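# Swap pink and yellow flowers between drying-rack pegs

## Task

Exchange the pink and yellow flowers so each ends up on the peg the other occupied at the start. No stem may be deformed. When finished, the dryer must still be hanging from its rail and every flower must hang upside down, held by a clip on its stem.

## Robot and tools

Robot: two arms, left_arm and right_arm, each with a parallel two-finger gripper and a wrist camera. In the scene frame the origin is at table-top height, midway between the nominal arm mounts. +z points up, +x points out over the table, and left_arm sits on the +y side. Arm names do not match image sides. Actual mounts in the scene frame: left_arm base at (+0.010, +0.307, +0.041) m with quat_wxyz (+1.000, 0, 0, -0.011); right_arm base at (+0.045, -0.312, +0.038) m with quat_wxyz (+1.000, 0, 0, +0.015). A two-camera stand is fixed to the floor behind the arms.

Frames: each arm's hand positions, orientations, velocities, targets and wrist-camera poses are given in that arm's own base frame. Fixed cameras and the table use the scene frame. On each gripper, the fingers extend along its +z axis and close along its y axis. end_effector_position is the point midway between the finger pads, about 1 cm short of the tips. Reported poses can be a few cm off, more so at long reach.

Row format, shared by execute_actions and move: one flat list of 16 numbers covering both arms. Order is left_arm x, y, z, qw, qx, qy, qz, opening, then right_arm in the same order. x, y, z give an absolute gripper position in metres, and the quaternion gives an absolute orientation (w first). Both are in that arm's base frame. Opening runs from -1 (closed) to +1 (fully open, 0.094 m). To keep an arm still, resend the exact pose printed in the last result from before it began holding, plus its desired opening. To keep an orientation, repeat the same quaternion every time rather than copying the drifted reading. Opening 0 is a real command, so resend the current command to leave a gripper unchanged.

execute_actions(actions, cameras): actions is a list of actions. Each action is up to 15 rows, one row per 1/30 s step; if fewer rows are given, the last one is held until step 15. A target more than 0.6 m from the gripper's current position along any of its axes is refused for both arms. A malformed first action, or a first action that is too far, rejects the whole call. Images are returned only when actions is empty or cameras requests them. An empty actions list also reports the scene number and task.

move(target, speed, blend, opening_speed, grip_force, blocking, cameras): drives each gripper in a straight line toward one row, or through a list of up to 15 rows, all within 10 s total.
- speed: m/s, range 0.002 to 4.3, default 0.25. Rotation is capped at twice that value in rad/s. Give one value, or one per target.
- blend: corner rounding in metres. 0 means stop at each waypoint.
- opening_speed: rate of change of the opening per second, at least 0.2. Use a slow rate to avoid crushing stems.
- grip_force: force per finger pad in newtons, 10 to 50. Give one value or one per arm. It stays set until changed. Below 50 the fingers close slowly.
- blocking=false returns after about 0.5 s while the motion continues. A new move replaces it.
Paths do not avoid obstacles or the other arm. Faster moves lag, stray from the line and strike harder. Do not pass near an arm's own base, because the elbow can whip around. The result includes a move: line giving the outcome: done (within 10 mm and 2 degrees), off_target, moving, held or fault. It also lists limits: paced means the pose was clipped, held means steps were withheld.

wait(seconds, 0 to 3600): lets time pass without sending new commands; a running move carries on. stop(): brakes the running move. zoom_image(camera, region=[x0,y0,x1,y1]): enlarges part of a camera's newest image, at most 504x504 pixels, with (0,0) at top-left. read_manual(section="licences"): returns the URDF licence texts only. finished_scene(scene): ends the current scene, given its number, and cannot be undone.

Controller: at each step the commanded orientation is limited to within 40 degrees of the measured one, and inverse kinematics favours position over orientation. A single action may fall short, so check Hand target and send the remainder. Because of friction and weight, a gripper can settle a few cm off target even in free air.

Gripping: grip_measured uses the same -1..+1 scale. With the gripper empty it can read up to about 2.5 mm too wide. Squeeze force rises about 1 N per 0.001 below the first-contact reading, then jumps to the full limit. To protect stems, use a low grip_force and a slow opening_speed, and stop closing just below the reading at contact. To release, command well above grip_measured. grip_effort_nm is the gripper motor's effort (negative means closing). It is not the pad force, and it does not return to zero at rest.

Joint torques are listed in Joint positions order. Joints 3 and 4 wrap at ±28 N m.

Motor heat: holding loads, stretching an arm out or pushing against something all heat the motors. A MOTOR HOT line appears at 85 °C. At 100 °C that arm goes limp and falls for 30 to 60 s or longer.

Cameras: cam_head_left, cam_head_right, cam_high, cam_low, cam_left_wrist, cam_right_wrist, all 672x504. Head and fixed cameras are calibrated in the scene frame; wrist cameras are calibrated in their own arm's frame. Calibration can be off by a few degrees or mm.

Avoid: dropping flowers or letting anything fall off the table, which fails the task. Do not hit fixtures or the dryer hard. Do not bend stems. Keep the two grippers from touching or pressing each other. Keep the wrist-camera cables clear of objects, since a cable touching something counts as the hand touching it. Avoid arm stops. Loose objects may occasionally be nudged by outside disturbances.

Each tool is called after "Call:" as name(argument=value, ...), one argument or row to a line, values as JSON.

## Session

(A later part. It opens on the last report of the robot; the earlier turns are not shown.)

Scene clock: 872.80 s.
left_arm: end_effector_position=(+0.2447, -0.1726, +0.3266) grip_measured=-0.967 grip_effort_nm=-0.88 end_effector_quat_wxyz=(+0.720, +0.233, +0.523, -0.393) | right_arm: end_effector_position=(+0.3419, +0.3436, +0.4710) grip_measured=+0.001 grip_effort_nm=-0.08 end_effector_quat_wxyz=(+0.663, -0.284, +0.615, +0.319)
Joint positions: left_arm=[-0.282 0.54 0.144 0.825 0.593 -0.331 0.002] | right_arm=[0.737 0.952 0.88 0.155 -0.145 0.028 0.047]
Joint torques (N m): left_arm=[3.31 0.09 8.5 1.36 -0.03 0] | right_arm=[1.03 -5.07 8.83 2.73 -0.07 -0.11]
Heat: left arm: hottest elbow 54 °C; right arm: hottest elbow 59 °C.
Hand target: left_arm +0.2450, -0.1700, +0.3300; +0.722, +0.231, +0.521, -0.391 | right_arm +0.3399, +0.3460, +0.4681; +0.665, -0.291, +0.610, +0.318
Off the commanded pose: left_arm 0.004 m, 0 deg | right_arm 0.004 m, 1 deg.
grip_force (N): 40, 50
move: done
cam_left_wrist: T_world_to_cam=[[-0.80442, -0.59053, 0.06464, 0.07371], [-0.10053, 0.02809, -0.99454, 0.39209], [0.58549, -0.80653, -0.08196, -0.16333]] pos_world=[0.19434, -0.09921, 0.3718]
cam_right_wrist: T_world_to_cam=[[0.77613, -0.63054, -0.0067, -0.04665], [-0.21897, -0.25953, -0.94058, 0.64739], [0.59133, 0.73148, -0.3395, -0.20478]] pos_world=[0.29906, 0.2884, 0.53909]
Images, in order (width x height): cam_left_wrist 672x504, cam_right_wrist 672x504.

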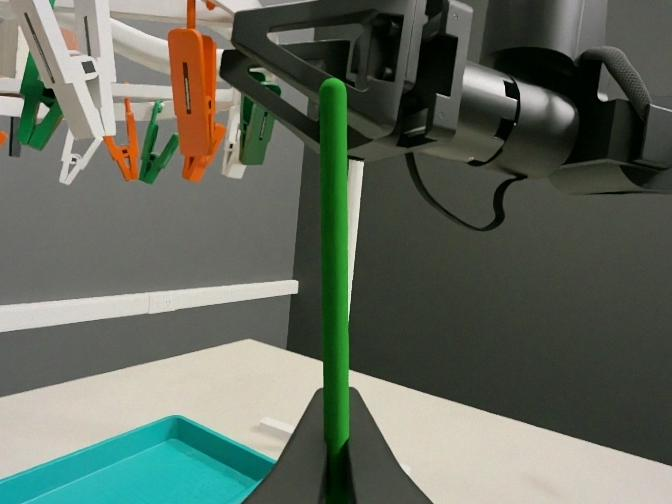

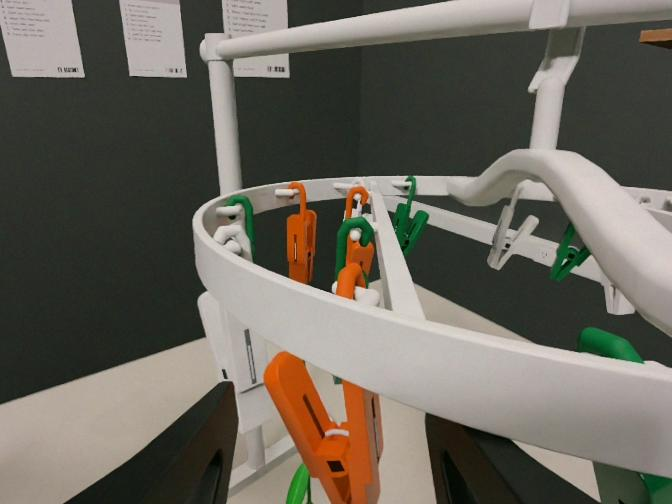

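Call:
move(
  target=[
    [0.245,-0.17,0.33,0.72,0.23,0.52,-0.39,-1, 0.3505,0.360,0.467,0.6655,-0.2908,0.6098,0.3174,0.0],
  ],
  speed=0.08,
  cameras=["cam_right_wrist","cam_left_wrist"],
)

Scene clock: 876.60 s.
left_arm: end_effector_position=(+0.2447, -0.1726, +0.3266) grip_measured=-0.967 grip_effort_nm=-0.88 end_effector_quat_wxyz=(+0.720, +0.233, +0.523, -0.393) | right_arm: end_effector_position=(+0.3527, +0.3554, +0.4539) grip_measured=+0.001 grip_effort_nm=-0.08 end_effector_quat_wxyz=(+0.655, -0.287, +0.624, +0.316)
Joint positions: left_arm=[-0.282 0.54 0.144 0.825 0.593 -0.331 0.002] | right_arm=[0.742 1.001 0.88 0.18 -0.138 0.028 0.047]
Joint torques (N m): left_arm=[3.31 0.09 8.5 1.36 -0.03 0.01] | right_arm=[1.38 -5.83 10.74 2.7 0.06 -0.11]
Heat: left arm: hottest elbow 53 °C; right arm: hottest elbow 59 °C.
Hand target: left_arm +0.2450, -0.1700, +0.3300; +0.722, +0.231, +0.521, -0.391 | right_arm +0.3503, +0.3596, +0.4669; +0.665, -0.291, +0.610, +0.317
Off the commanded pose: left_arm 0.004 m, 0 deg | right_arm 0.014 m, 2 deg.
grip_force (N): 40, 50
move: off_target (right_arm)
cam_left_wrist: T_world_to_cam=[[-0.80442, -0.59053, 0.06464, 0.07371], [-0.10053, 0.02809, -0.99454, 0.39209], [0.58549, -0.80653, -0.08196, -0.16333]] pos_world=[0.19434, -0.09921, 0.3718]
cam_right_wrist: T_world_to_cam=[[0.77524, -0.63158, -0.01045, -0.04532], [-0.23643, -0.27479, -0.93198, 0.64441], [0.58575, 0.72498, -0.36235, -0.21096]] pos_world=[0.31106, 0.3014, 0.52366]
Images, in order (width x height): cam_left_wrist 672x504, cam_right_wrist 672x504.

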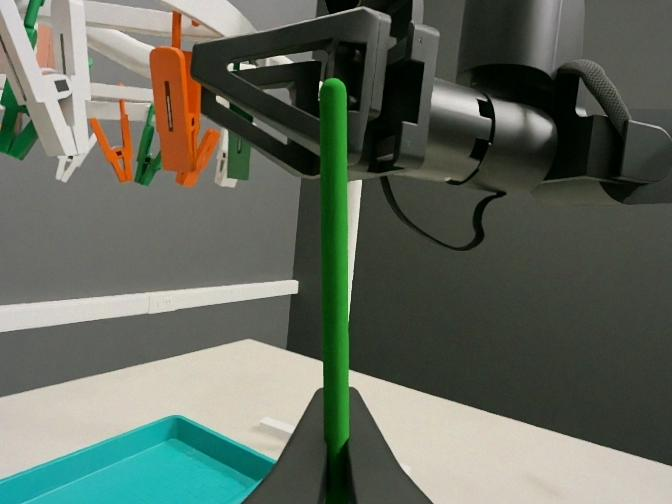

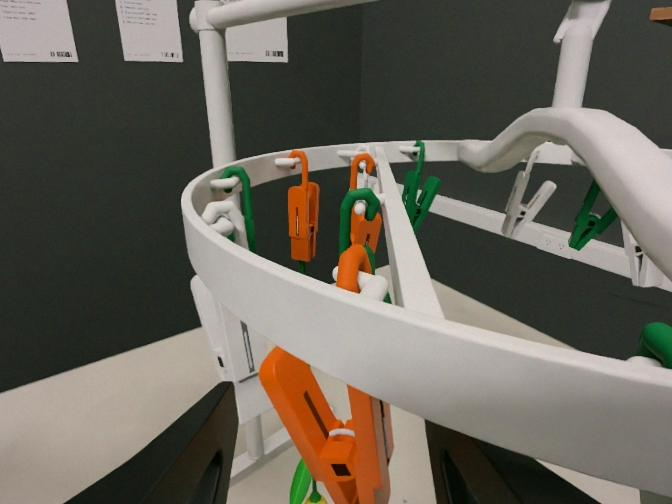

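Call:
move(
  target=[
    [0.245,-0.17,0.33,0.72,0.23,0.52,-0.39,-1, 0.353,0.3645,0.485,0.6655,-0.2908,0.6098,0.3174,0.0],
  ],
  speed=0.08,
  cameras=["cam_right_wrist"],
)

Scene clock: 880.60 s.
left_arm: end_effector_position=(+0.2447, -0.1726, +0.3266) grip_measured=-0.967 grip_effort_nm=-0.88 end_effector_quat_wxyz=(+0.720, +0.233, +0.523, -0.393) | right_arm: end_effector_position=(+0.3519, +0.3566, +0.4494) grip_measured=+0.001 grip_effort_nm=-0.08 end_effector_quat_wxyz=(+0.649, -0.288, +0.630, +0.315)
Joint positions: left_arm=[-0.282 0.54 0.144 0.825 0.593 -0.331 0.002] | right_arm=[0.746 1.001 0.88 0.162 -0.134 0.028 0.047]
Joint torques (N m): left_arm=[3.25 0.09 8.51 1.35 -0.04 0.01] | right_arm=[1.44 -5.6 14.26 1.66 0.05 -0.11]
Heat: left arm: hottest elbow 53 °C; right arm: hottest elbow 59 °C.
Hand target: left_arm +0.2450, -0.1700, +0.3300; +0.722, +0.231, +0.521, -0.391 | right_arm +0.3514, +0.3627, +0.4844; +0.666, -0.290, +0.610, +0.318
Off the commanded pose: left_arm 0.004 m, 0 deg | right_arm 0.037 m, 3 deg.
grip_force (N): 40, 50
move: off_target (right_arm)
cam_right_wrist: T_world_to_cam=[[0.77509, -0.63171, -0.01322, -0.04257], [-0.24904, -0.28619, -0.92524, 0.6458], [0.5807, 0.72044, -0.37915, -0.20206]] pos_world=[0.31116, 0.3035, 0.52035]

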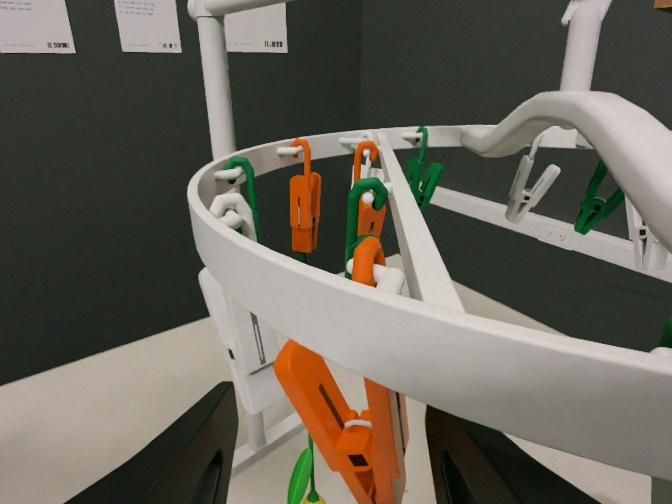

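Call:
move(
  target=[
    [0.245,-0.17,0.33,0.72,0.23,0.52,-0.39,-1, 0.3545,0.364,0.487,0.6655,-0.2908,0.6098,0.3174,-0.05],
    [0.245,-0.17,0.33,0.72,0.23,0.52,-0.39,-1, 0.3545,0.364,0.487,0.6655,-0.2908,0.6098,0.3174,-0.9],
  ],
  speed=0.05,
  opening_speed=0.4,
  cameras=["cam_right_wrist","cam_left_wrist","cam_head_left","cam_head_right"],
)

Scene clock: 887.10 s.
left_arm: end_effector_position=(+0.2447, -0.1726, +0.3266) grip_measured=-0.967 grip_effort_nm=-0.88 end_effector_quat_wxyz=(+0.720, +0.233, +0.523, -0.393) | right_arm: end_effector_position=(+0.3521, +0.3568, +0.4522) grip_measured=-0.890 grip_effort_nm=-0.46 end_effector_quat_wxyz=(+0.649, -0.288, +0.630, +0.315)
Joint positions: left_arm=[-0.282 0.54 0.144 0.825 0.593 -0.331 0.002] | right_arm=[0.746 1.001 0.886 0.157 -0.134 0.027 0.005]
Joint torques (N m): left_arm=[3.25 0.09 8.5 1.36 -0.03 0.01] | right_arm=[1.2 -5.13 14.23 1.72 -0.08 -0.1]
Heat: left arm: hottest elbow 53 °C; right arm: hottest elbow 61 °C.
Hand target: left_arm +0.2450, -0.1700, +0.3300; +0.722, +0.231, +0.521, -0.391 | right_arm +0.3529, +0.3622, +0.4862; +0.666, -0.291, +0.610, +0.317
Off the commanded pose: left_arm 0.004 m, 0 deg | right_arm 0.036 m, 3 deg.
grip_force (N): 40, 50
move: off_target (right_arm); target 2's new opening was sent with right_arm's hand 0.036 m and 3 deg from that target
cam_left_wrist: T_world_to_cam=[[-0.80442, -0.59053, 0.06464, 0.07371], [-0.10053, 0.02809, -0.99454, 0.39209], [0.58549, -0.80653, -0.08196, -0.16333]] pos_world=[0.19434, -0.09921, 0.3718]
cam_right_wrist: T_world_to_cam=[[0.77507, -0.63175, -0.01265, -0.04283], [-0.24776, -0.28542, -0.92583, 0.64802], [0.58128, 0.72071, -0.37774, -0.20216]] pos_world=[0.31126, 0.3036, 0.52305]
Images, in order (width x height): cam_head_left 672x504, cam_head_right 672x504, cam_left_wrist 672x504, cam_right_wrist 672x504.

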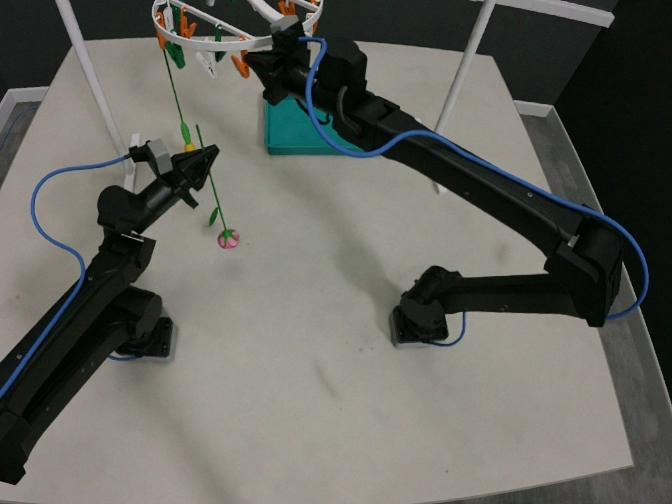

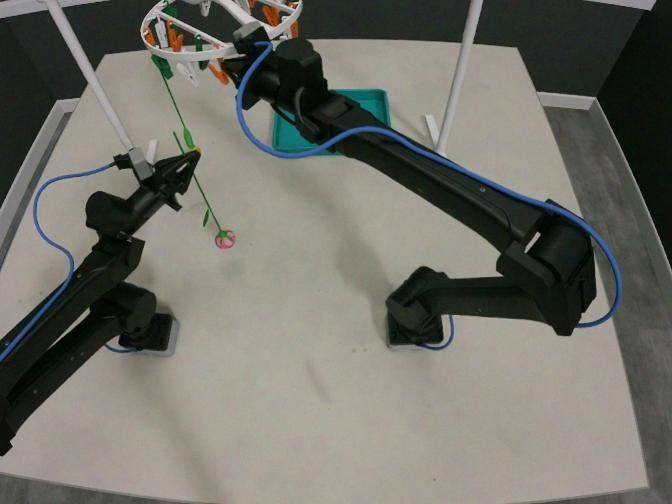

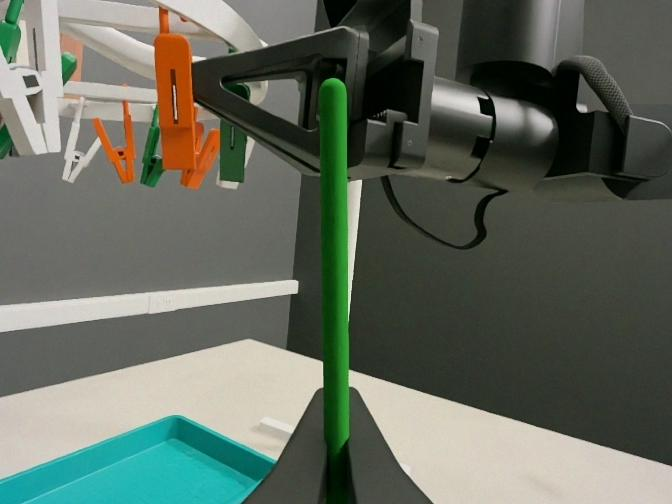

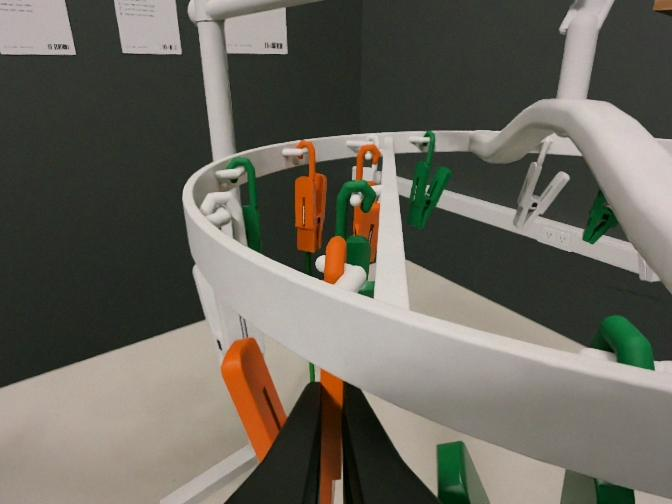

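Call:
move(
  target=[
    [0.245,-0.17,0.33,0.72,0.23,0.52,-0.39,-1, 0.3545,0.364,0.482,0.6655,-0.2908,0.6098,0.3174,-0.2],
    [0.245,-0.17,0.33,0.72,0.23,0.52,-0.39,-1, 0.334,0.338,0.477,0.6655,-0.2908,0.6098,0.3174,-0.2],
    [0.245,-0.17,0.33,0.72,0.23,0.52,-0.39,-1, 0.312,0.343,0.47,0.701,-0.209,0.643,0.228,-0.1],
  ],
  speed=0.08,
  opening_speed=0.5,
  cameras=["cam_right_wrist","cam_left_wrist"],
)

Scene clock: 900.03 s.
left_arm: end_effector_position=(+0.2447, -0.1726, +0.3266) grip_measured=-0.967 grip_effort_nm=-0.88 end_effector_quat_wxyz=(+0.720, +0.233, +0.523, -0.393) | right_arm: end_effector_position=(+0.3164, +0.3418, +0.4740) grip_measured=-0.102 grip_effort_nm=0.08 end_effector_quat_wxyz=(+0.700, -0.202, +0.645, +0.230)
Joint positions: left_arm=[-0.282 0.54 0.144 0.825 0.593 -0.331 0.002] | right_arm=[0.943 0.909 0.86 0.14 0.321 -0.014 0.042]
Joint torques (N m): left_arm=[3.31 0.09 8.5 1.36 -0.03 0.01] | right_arm=[1.38 -4.95 8.58 2.3 0.05 -0.11]
Heat: left arm: hottest elbow 53 °C; right arm: hottest elbow 63 °C.
Hand target: left_arm +0.2450, -0.1700, +0.3300; +0.722, +0.231, +0.521, -0.391 | right_arm +0.3121, +0.3430, +0.4700; +0.701, -0.209, +0.643, +0.228
Off the commanded pose: left_arm 0.004 m, 0 deg | right_arm 0.006 m, 1 deg.
grip_force (N): 40, 50
move: done
cam_left_wrist: T_world_to_cam=[[-0.80442, -0.59053, 0.06464, 0.07371], [-0.10053, 0.02809, -0.99454, 0.39209], [0.58549, -0.80653, -0.08196, -0.16333]] pos_world=[0.19434, -0.09921, 0.3718]
cam_right_wrist: T_world_to_cam=[[0.58665, -0.80982, -0.00522, 0.0926], [-0.27435, -0.19266, -0.94213, 0.63946], [0.76196, 0.55414, -0.3352, -0.18275]] pos_world=[0.26036, 0.29945, 0.54169]
Images, in order (width x height): cam_left_wrist 672x504, cam_right_wrist 672x504.

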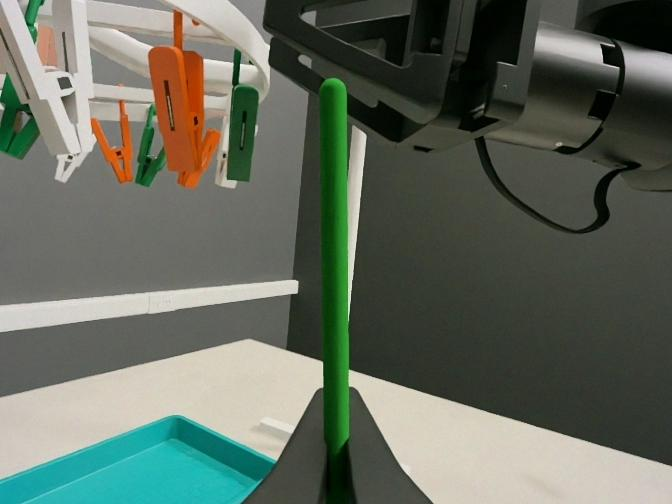

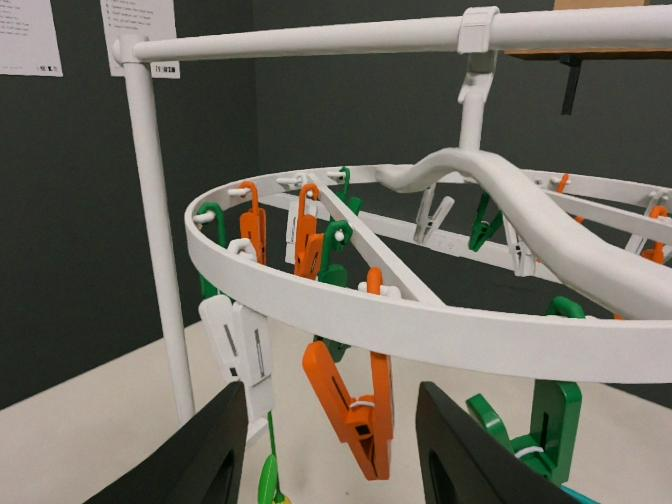

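Call:
zoom_image(
  camera="cam_right_wrist",
  region=[270, 310, 430, 500],
)

Call:
zoom_image(
  camera="cam_left_wrist",
  region=[100, 0, 290, 210],
)

Scaled by 2.653 from the camera's image (finer frame: 960x720).

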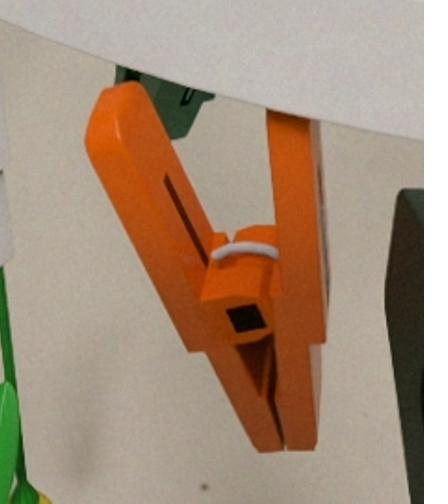

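Scaled by 2.400 from the camera's image (finer frame: 960x720).

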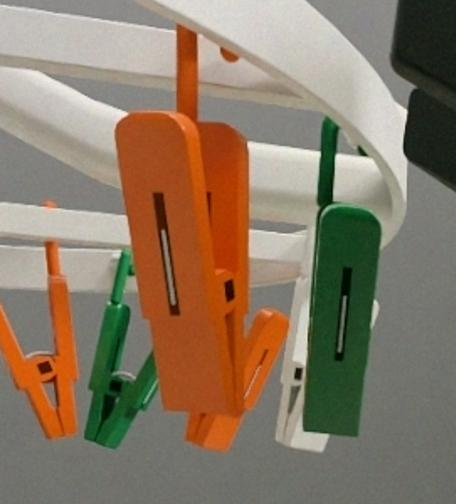

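Call:
move(
  target=[
    [0.245,-0.17,0.33,0.72,0.23,0.52,-0.39,-1, 0.309,0.352,0.462,0.723,-0.129,0.664,0.141,-0.1],
  ],
  speed=0.08,
  cameras=["cam_right_wrist","cam_left_wrist"],
)

Scene clock: 917.83 s.
left_arm: end_effector_position=(+0.2447, -0.1726, +0.3266) grip_measured=-0.967 grip_effort_nm=-0.88 end_effector_quat_wxyz=(+0.720, +0.233, +0.523, -0.393) | right_arm: end_effector_position=(+0.3106, +0.3465, +0.4574) grip_measured=-0.101 grip_effort_nm=0.07 end_effector_quat_wxyz=(+0.719, -0.126, +0.669, +0.140)
Joint positions: left_arm=[-0.282 0.54 0.144 0.825 0.593 -0.331 0.002] | right_arm=[1.086 0.977 0.86 0.214 0.706 -0.057 0.042]
Joint torques (N m): left_arm=[3.31 0.03 8.51 1.35 -0.04 0.01] | right_arm=[1.32 -4.6 10.04 2.5 0.05 -0.11]
Heat: left arm: hottest elbow 53 °C; right arm: hottest elbow 58 °C.
Hand target: left_arm +0.2450, -0.1700, +0.3300; +0.722, +0.231, +0.521, -0.391 | right_arm +0.3088, +0.3519, +0.4620; +0.723, -0.129, +0.664, +0.141
Off the commanded pose: left_arm 0.004 m, 0 deg | right_arm 0.007 m, 1 deg.
grip_force (N): 40, 50
move: done
cam_left_wrist: T_world_to_cam=[[-0.80442, -0.59053, 0.06464, 0.07371], [-0.10053, 0.02809, -0.99454, 0.39209], [0.58549, -0.80653, -0.08196, -0.16333]] pos_world=[0.19434, -0.09921, 0.3718]
cam_right_wrist: T_world_to_cam=[[0.37399, -0.92742, 0.00374, 0.20243], [-0.32128, -0.13334, -0.93755, 0.61514], [0.87, 0.34944, -0.34783, -0.1434]] pos_world=[0.24669, 0.31987, 0.52609]
Images, in order (width x height): cam_left_wrist 672x504, cam_right_wrist 672x504.

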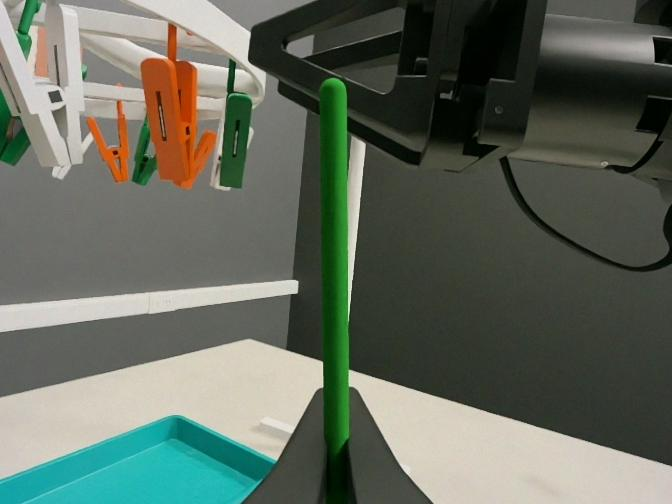

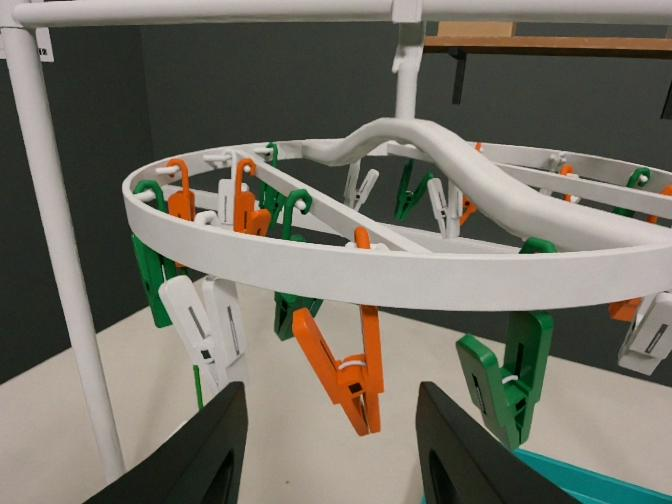

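Call:
move(
  target=[
    [0.245,-0.17,0.33,0.72,0.23,0.52,-0.39,-1, 0.349,0.3675,0.456,0.723,-0.129,0.664,0.141,-0.1],
  ],
  speed=0.08,
  cameras=["cam_right_wrist","cam_left_wrist"],
)

Scene clock: 922.53 s.
left_arm: end_effector_position=(+0.2447, -0.1726, +0.3266) grip_measured=-0.967 grip_effort_nm=-0.88 end_effector_quat_wxyz=(+0.720, +0.233, +0.523, -0.393) | right_arm: end_effector_position=(+0.3417, +0.3645, +0.4237) grip_measured=-0.101 grip_effort_nm=0.07 end_effector_quat_wxyz=(+0.708, -0.147, +0.679, +0.129)
Joint positions: left_arm=[-0.282 0.54 0.144 0.825 0.593 -0.331 0.002] | right_arm=[1.026 1.074 0.86 0.258 0.631 -0.058 0.042]
Joint torques (N m): left_arm=[3.25 0.09 8.5 1.36 -0.04 0.01] | right_arm=[-0.15 -6.59 13.19 2.59 -0.11 -0.01]
Heat: left arm: hottest elbow 53 °C; right arm: hottest elbow 57 °C.
Hand target: left_arm +0.2450, -0.1700, +0.3300; +0.722, +0.231, +0.521, -0.391 | right_arm +0.3475, +0.3660, +0.4554; +0.723, -0.129, +0.664, +0.141
Off the commanded pose: left_arm 0.004 m, 0 deg | right_arm 0.033 m, 3 deg.
grip_force (N): 40, 50
move: off_target (right_arm)
cam_left_wrist: T_world_to_cam=[[-0.80442, -0.59053, 0.06464, 0.07371], [-0.10053, 0.02809, -0.99454, 0.39209], [0.58549, -0.80653, -0.08196, -0.16333]] pos_world=[0.19434, -0.09921, 0.3718]
cam_right_wrist: T_world_to_cam=[[0.38731, -0.92103, 0.04125, 0.18479], [-0.33893, -0.18385, -0.92267, 0.61408], [0.85739, 0.34338, -0.38338, -0.16684]] pos_world=[0.2796, 0.34039, 0.49501]
Images, in order (width x height): cam_left_wrist 672x504, cam_right_wrist 672x504.

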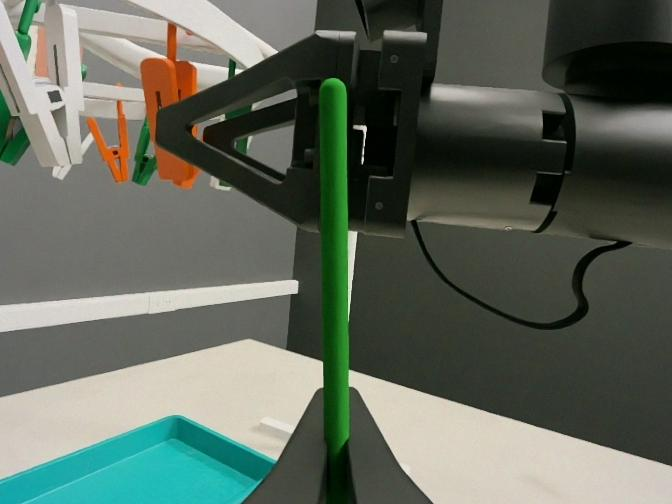

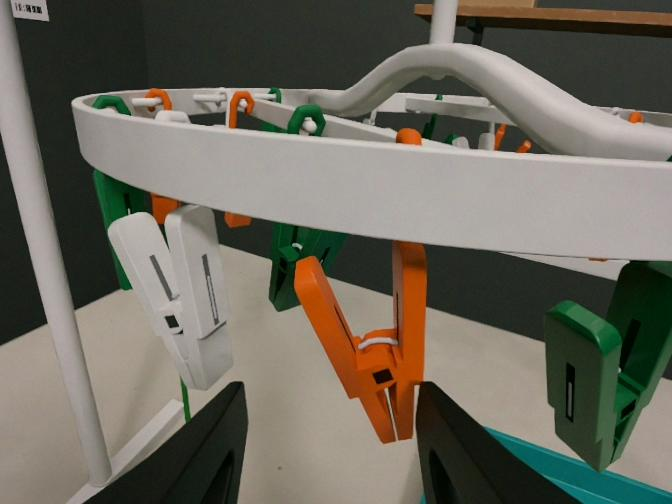

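Call:
move(
  target=[
    [0.245,-0.17,0.33,0.72,0.23,0.52,-0.39,-1, 0.351,0.357,0.482,0.723,-0.129,0.664,0.141,-0.1],
  ],
  speed=0.08,
  cameras=["cam_right_wrist"],
)

Scene clock: 927.40 s.
left_arm: end_effector_position=(+0.2447, -0.1726, +0.3266) grip_measured=-0.967 grip_effort_nm=-0.88 end_effector_quat_wxyz=(+0.720, +0.233, +0.523, -0.393) | right_arm: end_effector_position=(+0.3450, +0.3567, +0.4466) grip_measured=-0.101 grip_effort_nm=0.08 end_effector_quat_wxyz=(+0.710, -0.145, +0.677, +0.131)
Joint positions: left_arm=[-0.282 0.54 0.144 0.825 0.593 -0.331 0.002] | right_arm=[1.005 1.049 0.899 0.202 0.611 -0.058 0.042]
Joint torques (N m): left_arm=[3.25 0.09 8.51 1.36 -0.03 0.01] | right_arm=[-0.32 -6.89 13.9 1.62 -0.09 0.01]
Heat: left arm: hottest elbow 53 °C; right arm: hottest elbow 57 °C.
Hand target: left_arm +0.2450, -0.1700, +0.3300; +0.722, +0.231, +0.521, -0.391 | right_arm +0.3495, +0.3554, +0.4814; +0.723, -0.129, +0.664, +0.141
Off the commanded pose: left_arm 0.004 m, 0 deg | right_arm 0.036 m, 3 deg.
grip_force (N): 40, 50
move: off_target (right_arm)
cam_right_wrist: T_world_to_cam=[[0.3874, -0.92116, 0.03719, 0.17718], [-0.33404, -0.17786, -0.92563, 0.63239], [0.85926, 0.34616, -0.37661, -0.16293]] pos_world=[0.2826, 0.33209, 0.51741]

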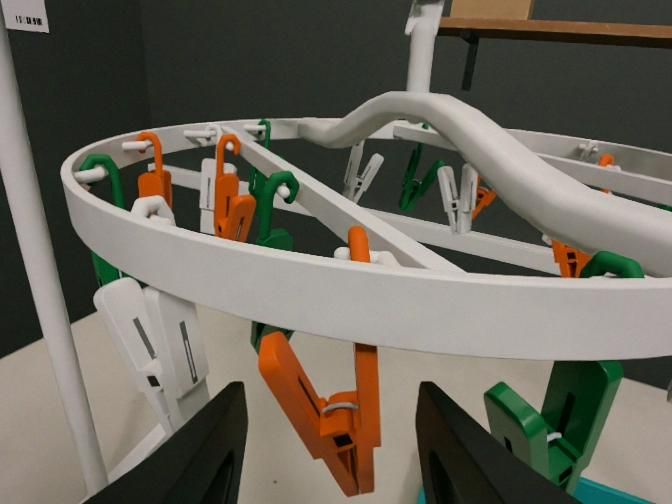

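Call:
move(
  target=[
    [0.245,-0.17,0.33,0.72,0.23,0.52,-0.39,-1, 0.3765,0.371,0.490,0.723,-0.129,0.664,0.141,0.0],
  ],
  speed=0.06,
  cameras=["cam_right_wrist"],
)

Scene clock: 930.73 s.
left_arm: end_effector_position=(+0.2447, -0.1726, +0.3266) grip_measured=-0.967 grip_effort_nm=-0.88 end_effector_quat_wxyz=(+0.720, +0.233, +0.523, -0.393) | right_arm: end_effector_position=(+0.3681, +0.3680, +0.4548) grip_measured=-0.001 grip_effort_nm=0.08 end_effector_quat_wxyz=(+0.710, -0.145, +0.676, +0.131)
Joint positions: left_arm=[-0.282 0.54 0.144 0.825 0.593 -0.331 0.002] | right_arm=[0.969 1.109 0.962 0.198 0.575 -0.058 0.047]
Joint torques (N m): left_arm=[3.31 0.09 8.51 1.35 -0.04 0.01] | right_arm=[-0.32 -7.24 14.37 1.65 -0.11 0.06]
Heat: left arm: hottest elbow 53 °C; right arm: hottest elbow 57 °C.
Hand target: left_arm +0.2450, -0.1700, +0.3300; +0.722, +0.231, +0.521, -0.391 | right_arm +0.3746, +0.3692, +0.4892; +0.723, -0.129, +0.664, +0.141
Off the commanded pose: left_arm 0.004 m, 0 deg | right_arm 0.036 m, 3 deg.
grip_force (N): 40, 50
move: off_target (right_arm)
cam_right_wrist: T_world_to_cam=[[0.38695, -0.92127, 0.03918, 0.17759], [-0.333, -0.17924, -0.92573, 0.64991], [0.85987, 0.34517, -0.37614, -0.18364]] pos_world=[0.3056, 0.34349, 0.52561]

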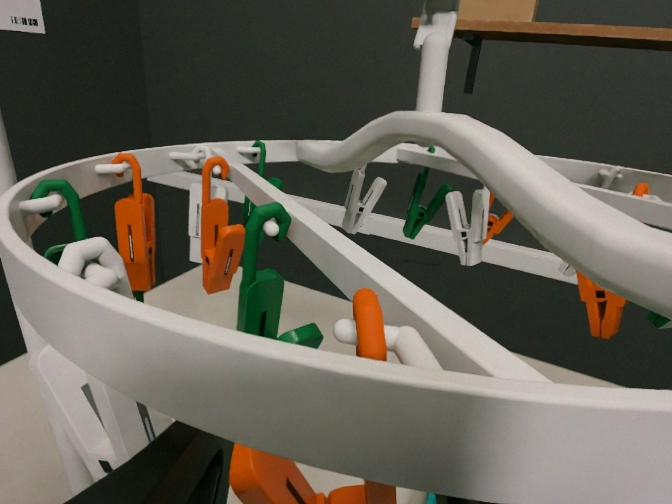

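Call:
move(
  target=[
    [0.245,-0.17,0.33,0.72,0.23,0.52,-0.39,-1, 0.3695,0.3745,0.480,0.723,-0.129,0.664,0.141,0.1],
  ],
  speed=0.06,
  cameras=["cam_right_wrist","cam_left_wrist"],
)

Scene clock: 933.90 s.
left_arm: end_effector_position=(+0.2447, -0.1726, +0.3266) grip_measured=-0.967 grip_effort_nm=-0.88 end_effector_quat_wxyz=(+0.720, +0.233, +0.523, -0.393) | right_arm: end_effector_position=(+0.3691, +0.3655, +0.4552) grip_measured=+0.098 grip_effort_nm=0.08 end_effector_quat_wxyz=(+0.712, -0.140, +0.677, +0.126)
Joint positions: left_arm=[-0.282 0.54 0.144 0.825 0.593 -0.331 0.002] | right_arm=[0.969 1.109 0.962 0.2 0.59 -0.058 0.052]
Joint torques (N m): left_arm=[3.19 0.09 8.51 1.35 -0.04 0.01] | right_arm=[1.44 -6.89 12.71 2.71 0.05 0.05]
Heat: left arm: hottest elbow 53 °C; right arm: hottest elbow 57 °C.
Hand target: left_arm +0.2450, -0.1700, +0.3300; +0.722, +0.231, +0.521, -0.391 | right_arm +0.3686, +0.3733, +0.4795; +0.723, -0.129, +0.664, +0.141
Off the commanded pose: left_arm 0.004 m, 0 deg | right_arm 0.026 m, 3 deg.
grip_force (N): 40, 50
move: off_target (right_arm)
cam_left_wrist: T_world_to_cam=[[-0.80442, -0.59053, 0.06464, 0.07371], [-0.10053, 0.02809, -0.99454, 0.39209], [0.58549, -0.80653, -0.08196, -0.16333]] pos_world=[0.19434, -0.09921, 0.3718]
cam_right_wrist: T_world_to_cam=[[0.37288, -0.92713, 0.03727, 0.18322], [-0.33509, -0.17201, -0.92635, 0.64855], [0.86526, 0.33293, -0.37481, -0.18155]] pos_world=[0.30609, 0.34187, 0.52591]
Images, in order (width x height): cam_left_wrist 672x504, cam_right_wrist 672x504.

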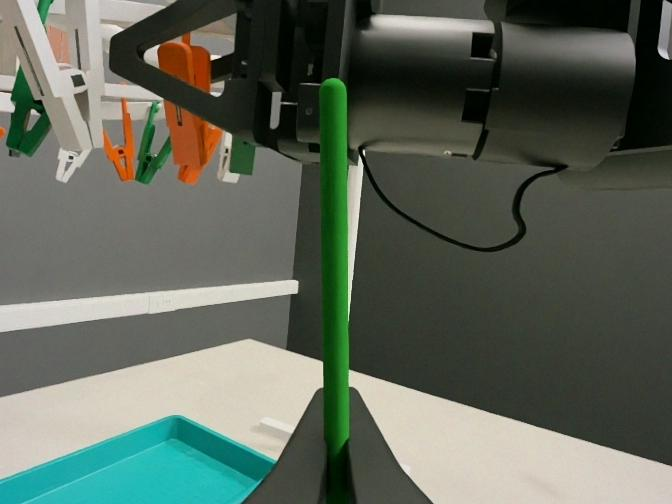

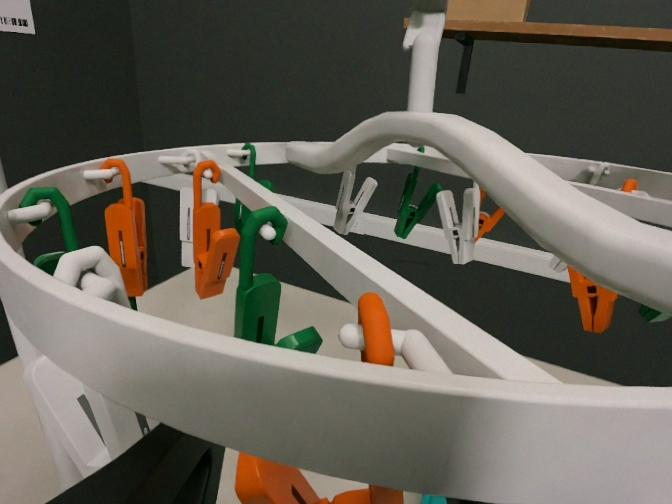

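Call:
move(
  target=[
    [0.245,-0.17,0.33,0.72,0.23,0.52,-0.39,-1, 0.3685,0.3747,0.480,0.723,-0.129,0.664,0.141,-0.9],
  ],
  speed=0.06,
  opening_speed=0.4,
  cameras=["cam_right_wrist","cam_left_wrist"],
)

Scene clock: 938.40 s.
left_arm: end_effector_position=(+0.2447, -0.1726, +0.3266) grip_measured=-0.967 grip_effort_nm=-0.88 end_effector_quat_wxyz=(+0.720, +0.233, +0.523, -0.393) | right_arm: end_effector_position=(+0.3680, +0.3663, +0.4560) grip_measured=-0.609 grip_effort_nm=-1.02 end_effector_quat_wxyz=(+0.713, -0.138, +0.676, +0.127)
Joint positions: left_arm=[-0.282 0.54 0.144 0.825 0.593 -0.331 0.002] | right_arm=[0.973 1.109 0.962 0.205 0.594 -0.058 0.018]
Joint torques (N m): left_arm=[3.25 0.09 8.51 1.36 -0.04 0.01] | right_arm=[1.2 -6.89 12.7 2.47 -0.02 0.04]
Heat: left arm: hottest elbow 52 °C; right arm: hottest elbow 57 °C.
Hand target: left_arm +0.2450, -0.1700, +0.3300; +0.722, +0.231, +0.521, -0.391 | right_arm +0.3677, +0.3737, +0.4794; +0.723, -0.129, +0.664, +0.141
Off the commanded pose: left_arm 0.004 m, 0 deg | right_arm 0.025 m, 3 deg.
grip_force (N): 40, 50
move: off_target (right_arm)
cam_left_wrist: T_world_to_cam=[[-0.80442, -0.59053, 0.06464, 0.07371], [-0.10053, 0.02809, -0.99454, 0.39209], [0.58549, -0.80653, -0.08196, -0.16333]] pos_world=[0.19434, -0.09921, 0.3718]
cam_right_wrist: T_world_to_cam=[[0.3724, -0.92742, 0.03471, 0.18571], [-0.33318, -0.1685, -0.92768, 0.64771], [0.86621, 0.3339, -0.37175, -0.18269]] pos_world=[0.30489, 0.34237, 0.52651]
Images, in order (width x height): cam_left_wrist 672x504, cam_right_wrist 672x504.

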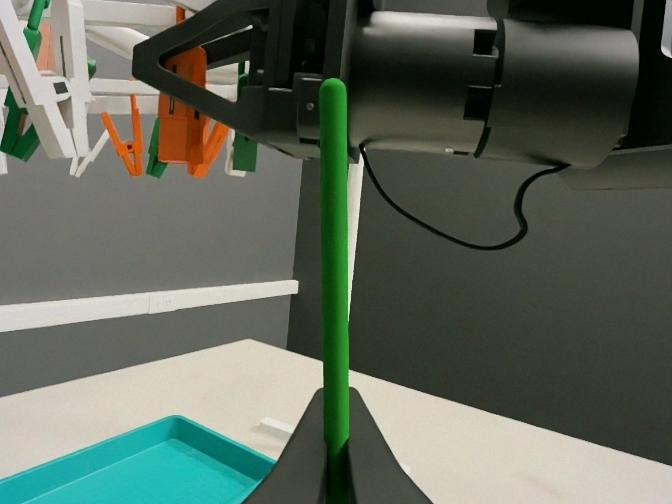

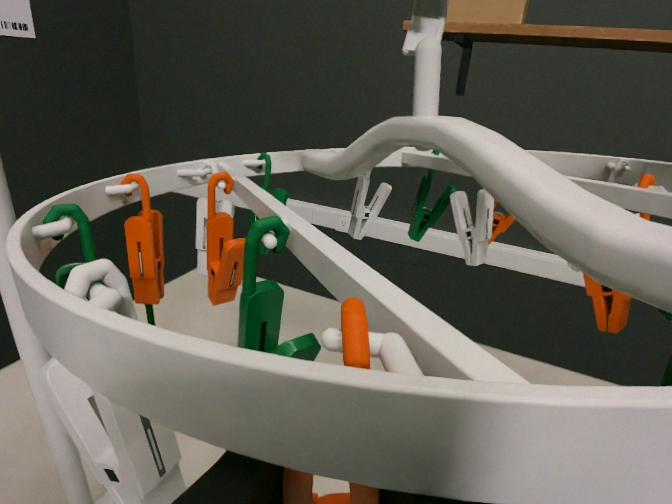

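Call:
zoom_image(
  camera="cam_left_wrist",
  region=[100, 0, 350, 210],
)

Call:
zoom_image(
  camera="cam_right_wrist",
  region=[200, 400, 450, 504],
)

Scaled by 2.016 from the camera's image (finer frame: 960x720).

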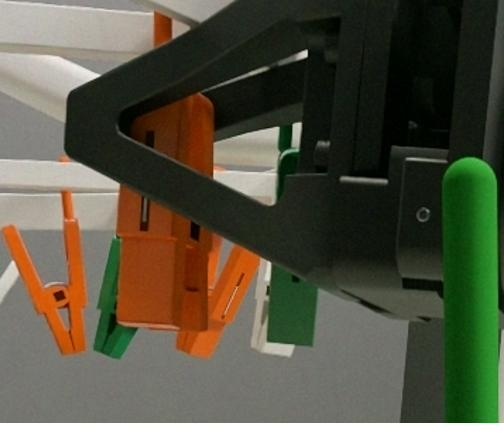

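Scaled by 2.016 from the camera's image (finer frame: 960x720).

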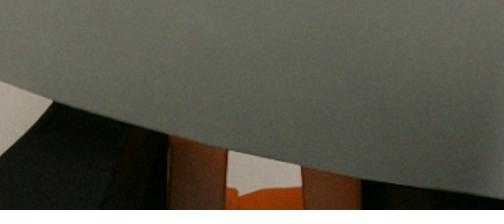

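Call:
move(
  target=[
    [0.245,-0.17,0.33,0.72,0.23,0.52,-0.39,-1, 0.3685,0.3747,0.480,0.723,-0.129,0.664,0.141,-1],
  ],
  speed=0.06,
  opening_speed=0.4,
  cameras=["cam_low","cam_left_wrist","cam_head_left"],
)

Call:
zoom_image(
  camera="cam_low",
  region=[200, 40, 500, 240],
)

Call:
zoom_image(
  camera="cam_head_left",
  region=[130, 0, 330, 150],
)

Scene clock: 944.80 s.
left_arm: end_effector_position=(+0.2447, -0.1726, +0.3266) grip_measured=-0.967 grip_effort_nm=-0.88 end_effector_quat_wxyz=(+0.720, +0.233, +0.523, -0.393) | right_arm: end_effector_position=(+0.3680, +0.3662, +0.4561) grip_measured=-0.609 grip_effort_nm=-1.03 end_effector_quat_wxyz=(+0.713, -0.138, +0.676, +0.127)
Joint positions: left_arm=[-0.282 0.54 0.144 0.825 0.593 -0.331 0.002] | right_arm=[0.973 1.109 0.962 0.205 0.594 -0.058 0.018]
Joint torques (N m): left_arm=[3.19 0.09 8.51 1.37 -0.04 0.01] | right_arm=[1.32 -7 12.66 2.48 0 0.04]
Heat: left arm: hottest elbow 52 °C; right arm: hottest elbow 56 °C.
Hand target: left_arm +0.2450, -0.1700, +0.3300; +0.722, +0.231, +0.521, -0.391 | right_arm +0.3677, +0.3737, +0.4795; +0.723, -0.129, +0.664, +0.141
Off the commanded pose: left_arm 0.004 m, 0 deg | right_arm 0.025 m, 3 deg.
grip_force (N): 40, 50
move: off_target (right_arm)
cam_left_wrist: T_world_to_cam=[[-0.80442, -0.59053, 0.06464, 0.07371], [-0.10053, 0.02809, -0.99454, 0.39209], [0.58549, -0.80653, -0.08196, -0.16333]] pos_world=[0.19434, -0.09921, 0.3718]
Images, in order (width x height): cam_head_left 672x504, cam_low 672x504, cam_left_wrist 672x504.

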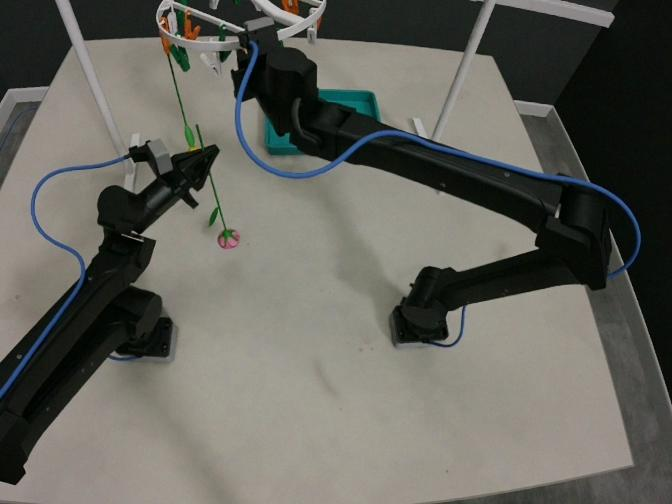

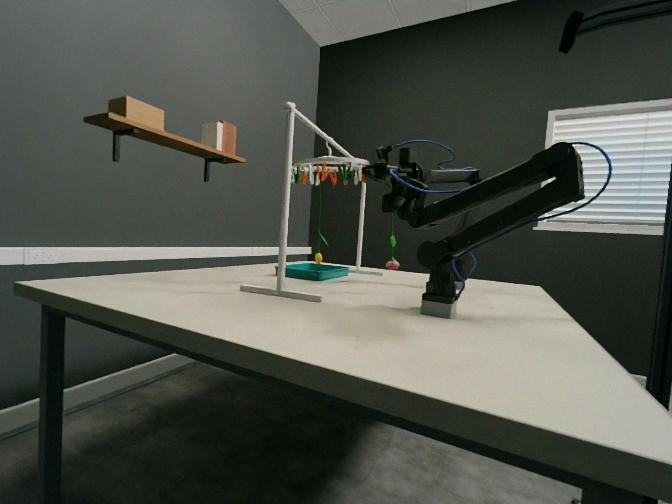

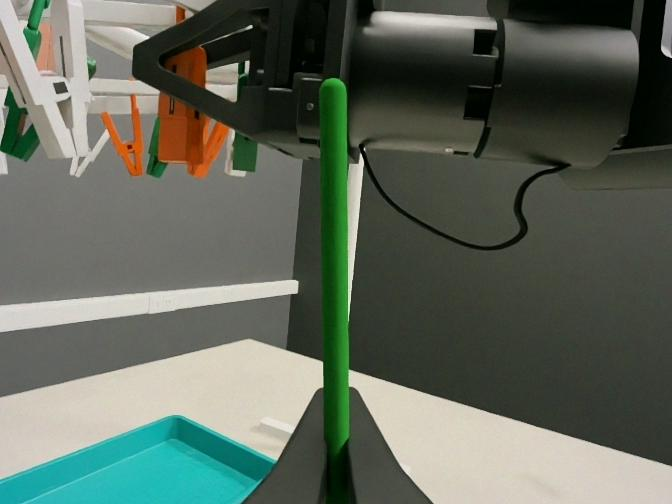

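Scaled by 1.680 from the camera's image (finer frame: 960x720).

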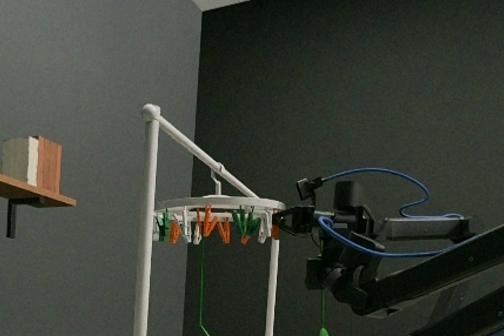

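Scaled by 2.520 from the camera's image (finer frame: 960x720).

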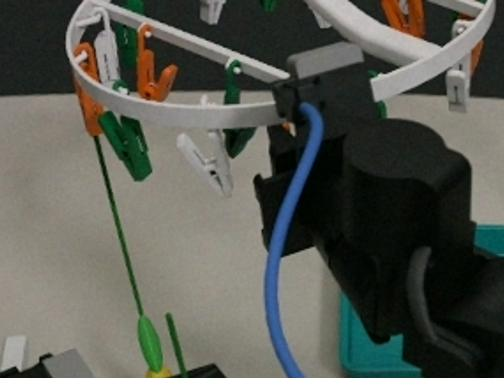

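Call:
move(
  target=[
    [0.245,-0.17,0.33,0.72,0.23,0.52,-0.39,-1, 0.3685,0.3747,0.480,0.723,-0.129,0.664,0.141,-0.1],
    [0.245,-0.17,0.33,0.72,0.23,0.52,-0.39,-1, 0.3545,0.369,0.483,0.723,-0.129,0.664,0.141,-0.1],
  ],
  speed=0.06,
  opening_speed=0.5,
  cameras=["cam_right_wrist","cam_left_wrist"],
)

Scene clock: 954.10 s.
left_arm: end_effector_position=(+0.2447, -0.1726, +0.3266) grip_measured=-0.967 grip_effort_nm=-0.88 end_effector_quat_wxyz=(+0.720, +0.233, +0.523, -0.393) | right_arm: end_effector_position=(+0.3582, +0.3666, +0.4637) grip_measured=-0.101 grip_effort_nm=0.08 end_effector_quat_wxyz=(+0.716, -0.134, +0.672, +0.132)
Joint positions: left_arm=[-0.282 0.54 0.144 0.825 0.593 -0.331 0.002] | right_arm=[0.995 1.093 0.962 0.205 0.615 -0.058 0.042]
Joint torques (N m): left_arm=[3.31 0.09 8.51 1.36 -0.04 0.01] | right_arm=[1.32 -8.35 11.43 1.8 0.05 0.02]
Heat: left arm: hottest elbow 52 °C; right arm: hottest elbow 56 °C.
Hand target: left_arm +0.2450, -0.1700, +0.3300; +0.722, +0.231, +0.521, -0.391 | right_arm +0.3542, +0.3684, +0.4829; +0.723, -0.129, +0.664, +0.141
Off the commanded pose: left_arm 0.004 m, 0 deg | right_arm 0.020 m, 2 deg.
grip_force (N): 40, 50
move: off_target (right_arm)
cam_left_wrist: T_world_to_cam=[[-0.80442, -0.59053, 0.06464, 0.07371], [-0.10053, 0.02809, -0.99454, 0.39209], [0.58549, -0.80653, -0.08196, -0.16333]] pos_world=[0.19434, -0.09921, 0.3718]
cam_right_wrist: T_world_to_cam=[[0.37333, -0.92738, 0.02429, 0.19392], [-0.32559, -0.1555, -0.93264, 0.64643], [0.86869, 0.34027, -0.36, -0.18018]] pos_world=[0.29459, 0.34167, 0.53331]
Images, in order (width x height): cam_left_wrist 672x504, cam_right_wrist 672x504.

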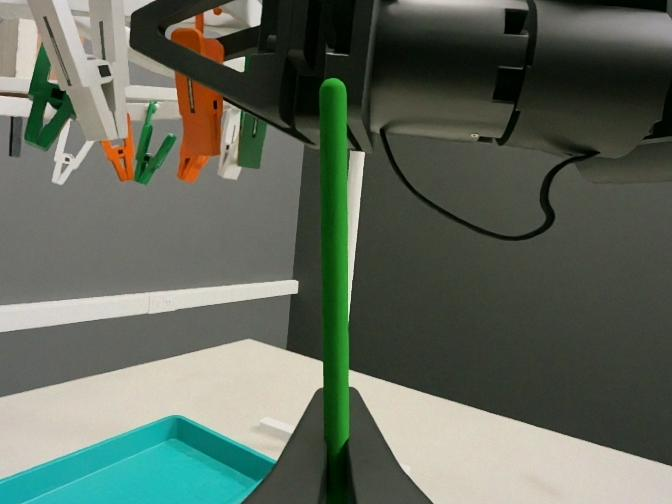

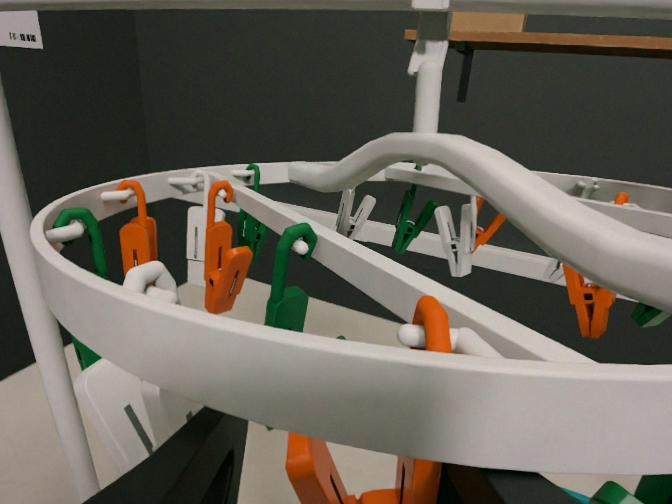

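Call:
move(
  target=[
    [0.245,-0.17,0.33,0.72,0.23,0.52,-0.39,-1, 0.356,0.357,0.479,0.723,-0.129,0.664,0.141,0.0],
  ],
  speed=0.06,
  opening_speed=0.5,
  cameras=["cam_right_wrist","cam_left_wrist"],
)

Scene clock: 958.73 s.
left_arm: end_effector_position=(+0.2447, -0.1726, +0.3266) grip_measured=-0.967 grip_effort_nm=-0.88 end_effector_quat_wxyz=(+0.720, +0.233, +0.523, -0.393) | right_arm: end_effector_position=(+0.3535, +0.3617, +0.4753) grip_measured=-0.002 grip_effort_nm=0.07 end_effector_quat_wxyz=(+0.721, -0.133, +0.665, +0.142)
Joint positions: left_arm=[-0.282 0.54 0.144 0.825 0.593 -0.331 0.002] | right_arm=[0.993 1.069 0.962 0.205 0.598 -0.058 0.047]
Joint torques (N m): left_arm=[3.31 0.09 8.51 1.35 -0.04 0.01] | right_arm=[-0.32 -7.77 9.62 1.8 -0.11 0.04]
Heat: left arm: hottest elbow 52 °C; right arm: hottest elbow 55 °C.
Hand target: left_arm +0.2450, -0.1700, +0.3300; +0.722, +0.231, +0.521, -0.391 | right_arm +0.3560, +0.3569, +0.4790; +0.723, -0.129, +0.664, +0.141
Off the commanded pose: left_arm 0.004 m, 0 deg | right_arm 0.006 m, 1 deg.
grip_force (N): 40, 50
move: done
cam_left_wrist: T_world_to_cam=[[-0.80442, -0.59053, 0.06464, 0.07371], [-0.10053, 0.02809, -0.99454, 0.39209], [0.58549, -0.80653, -0.08196, -0.16333]] pos_world=[0.19434, -0.09921, 0.3718]
cam_right_wrist: T_world_to_cam=[[0.38675, -0.92211, 0.01187, 0.19013], [-0.30993, -0.14209, -0.94008, 0.6481], [0.86854, 0.3599, -0.34075, -0.18637]] pos_world=[0.2892, 0.33448, 0.54351]
Images, in order (width x height): cam_left_wrist 672x504, cam_right_wrist 672x504.

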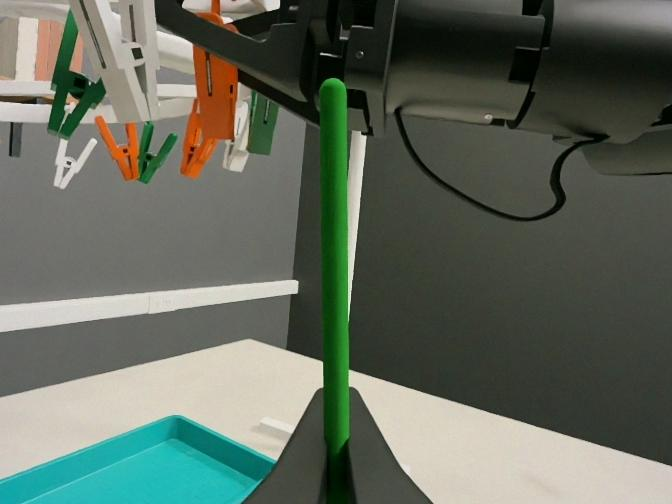

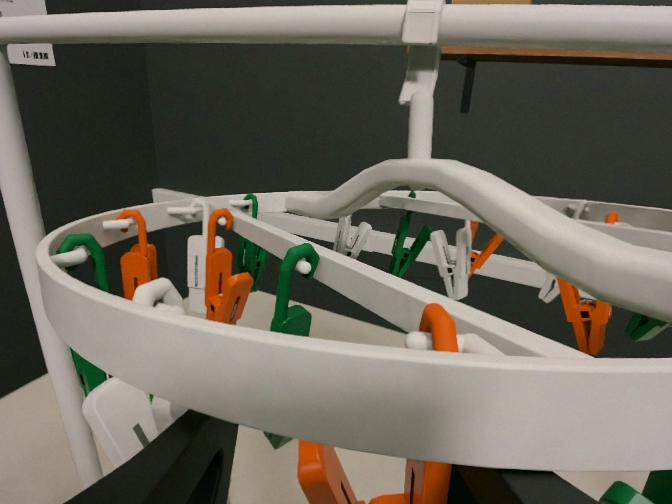

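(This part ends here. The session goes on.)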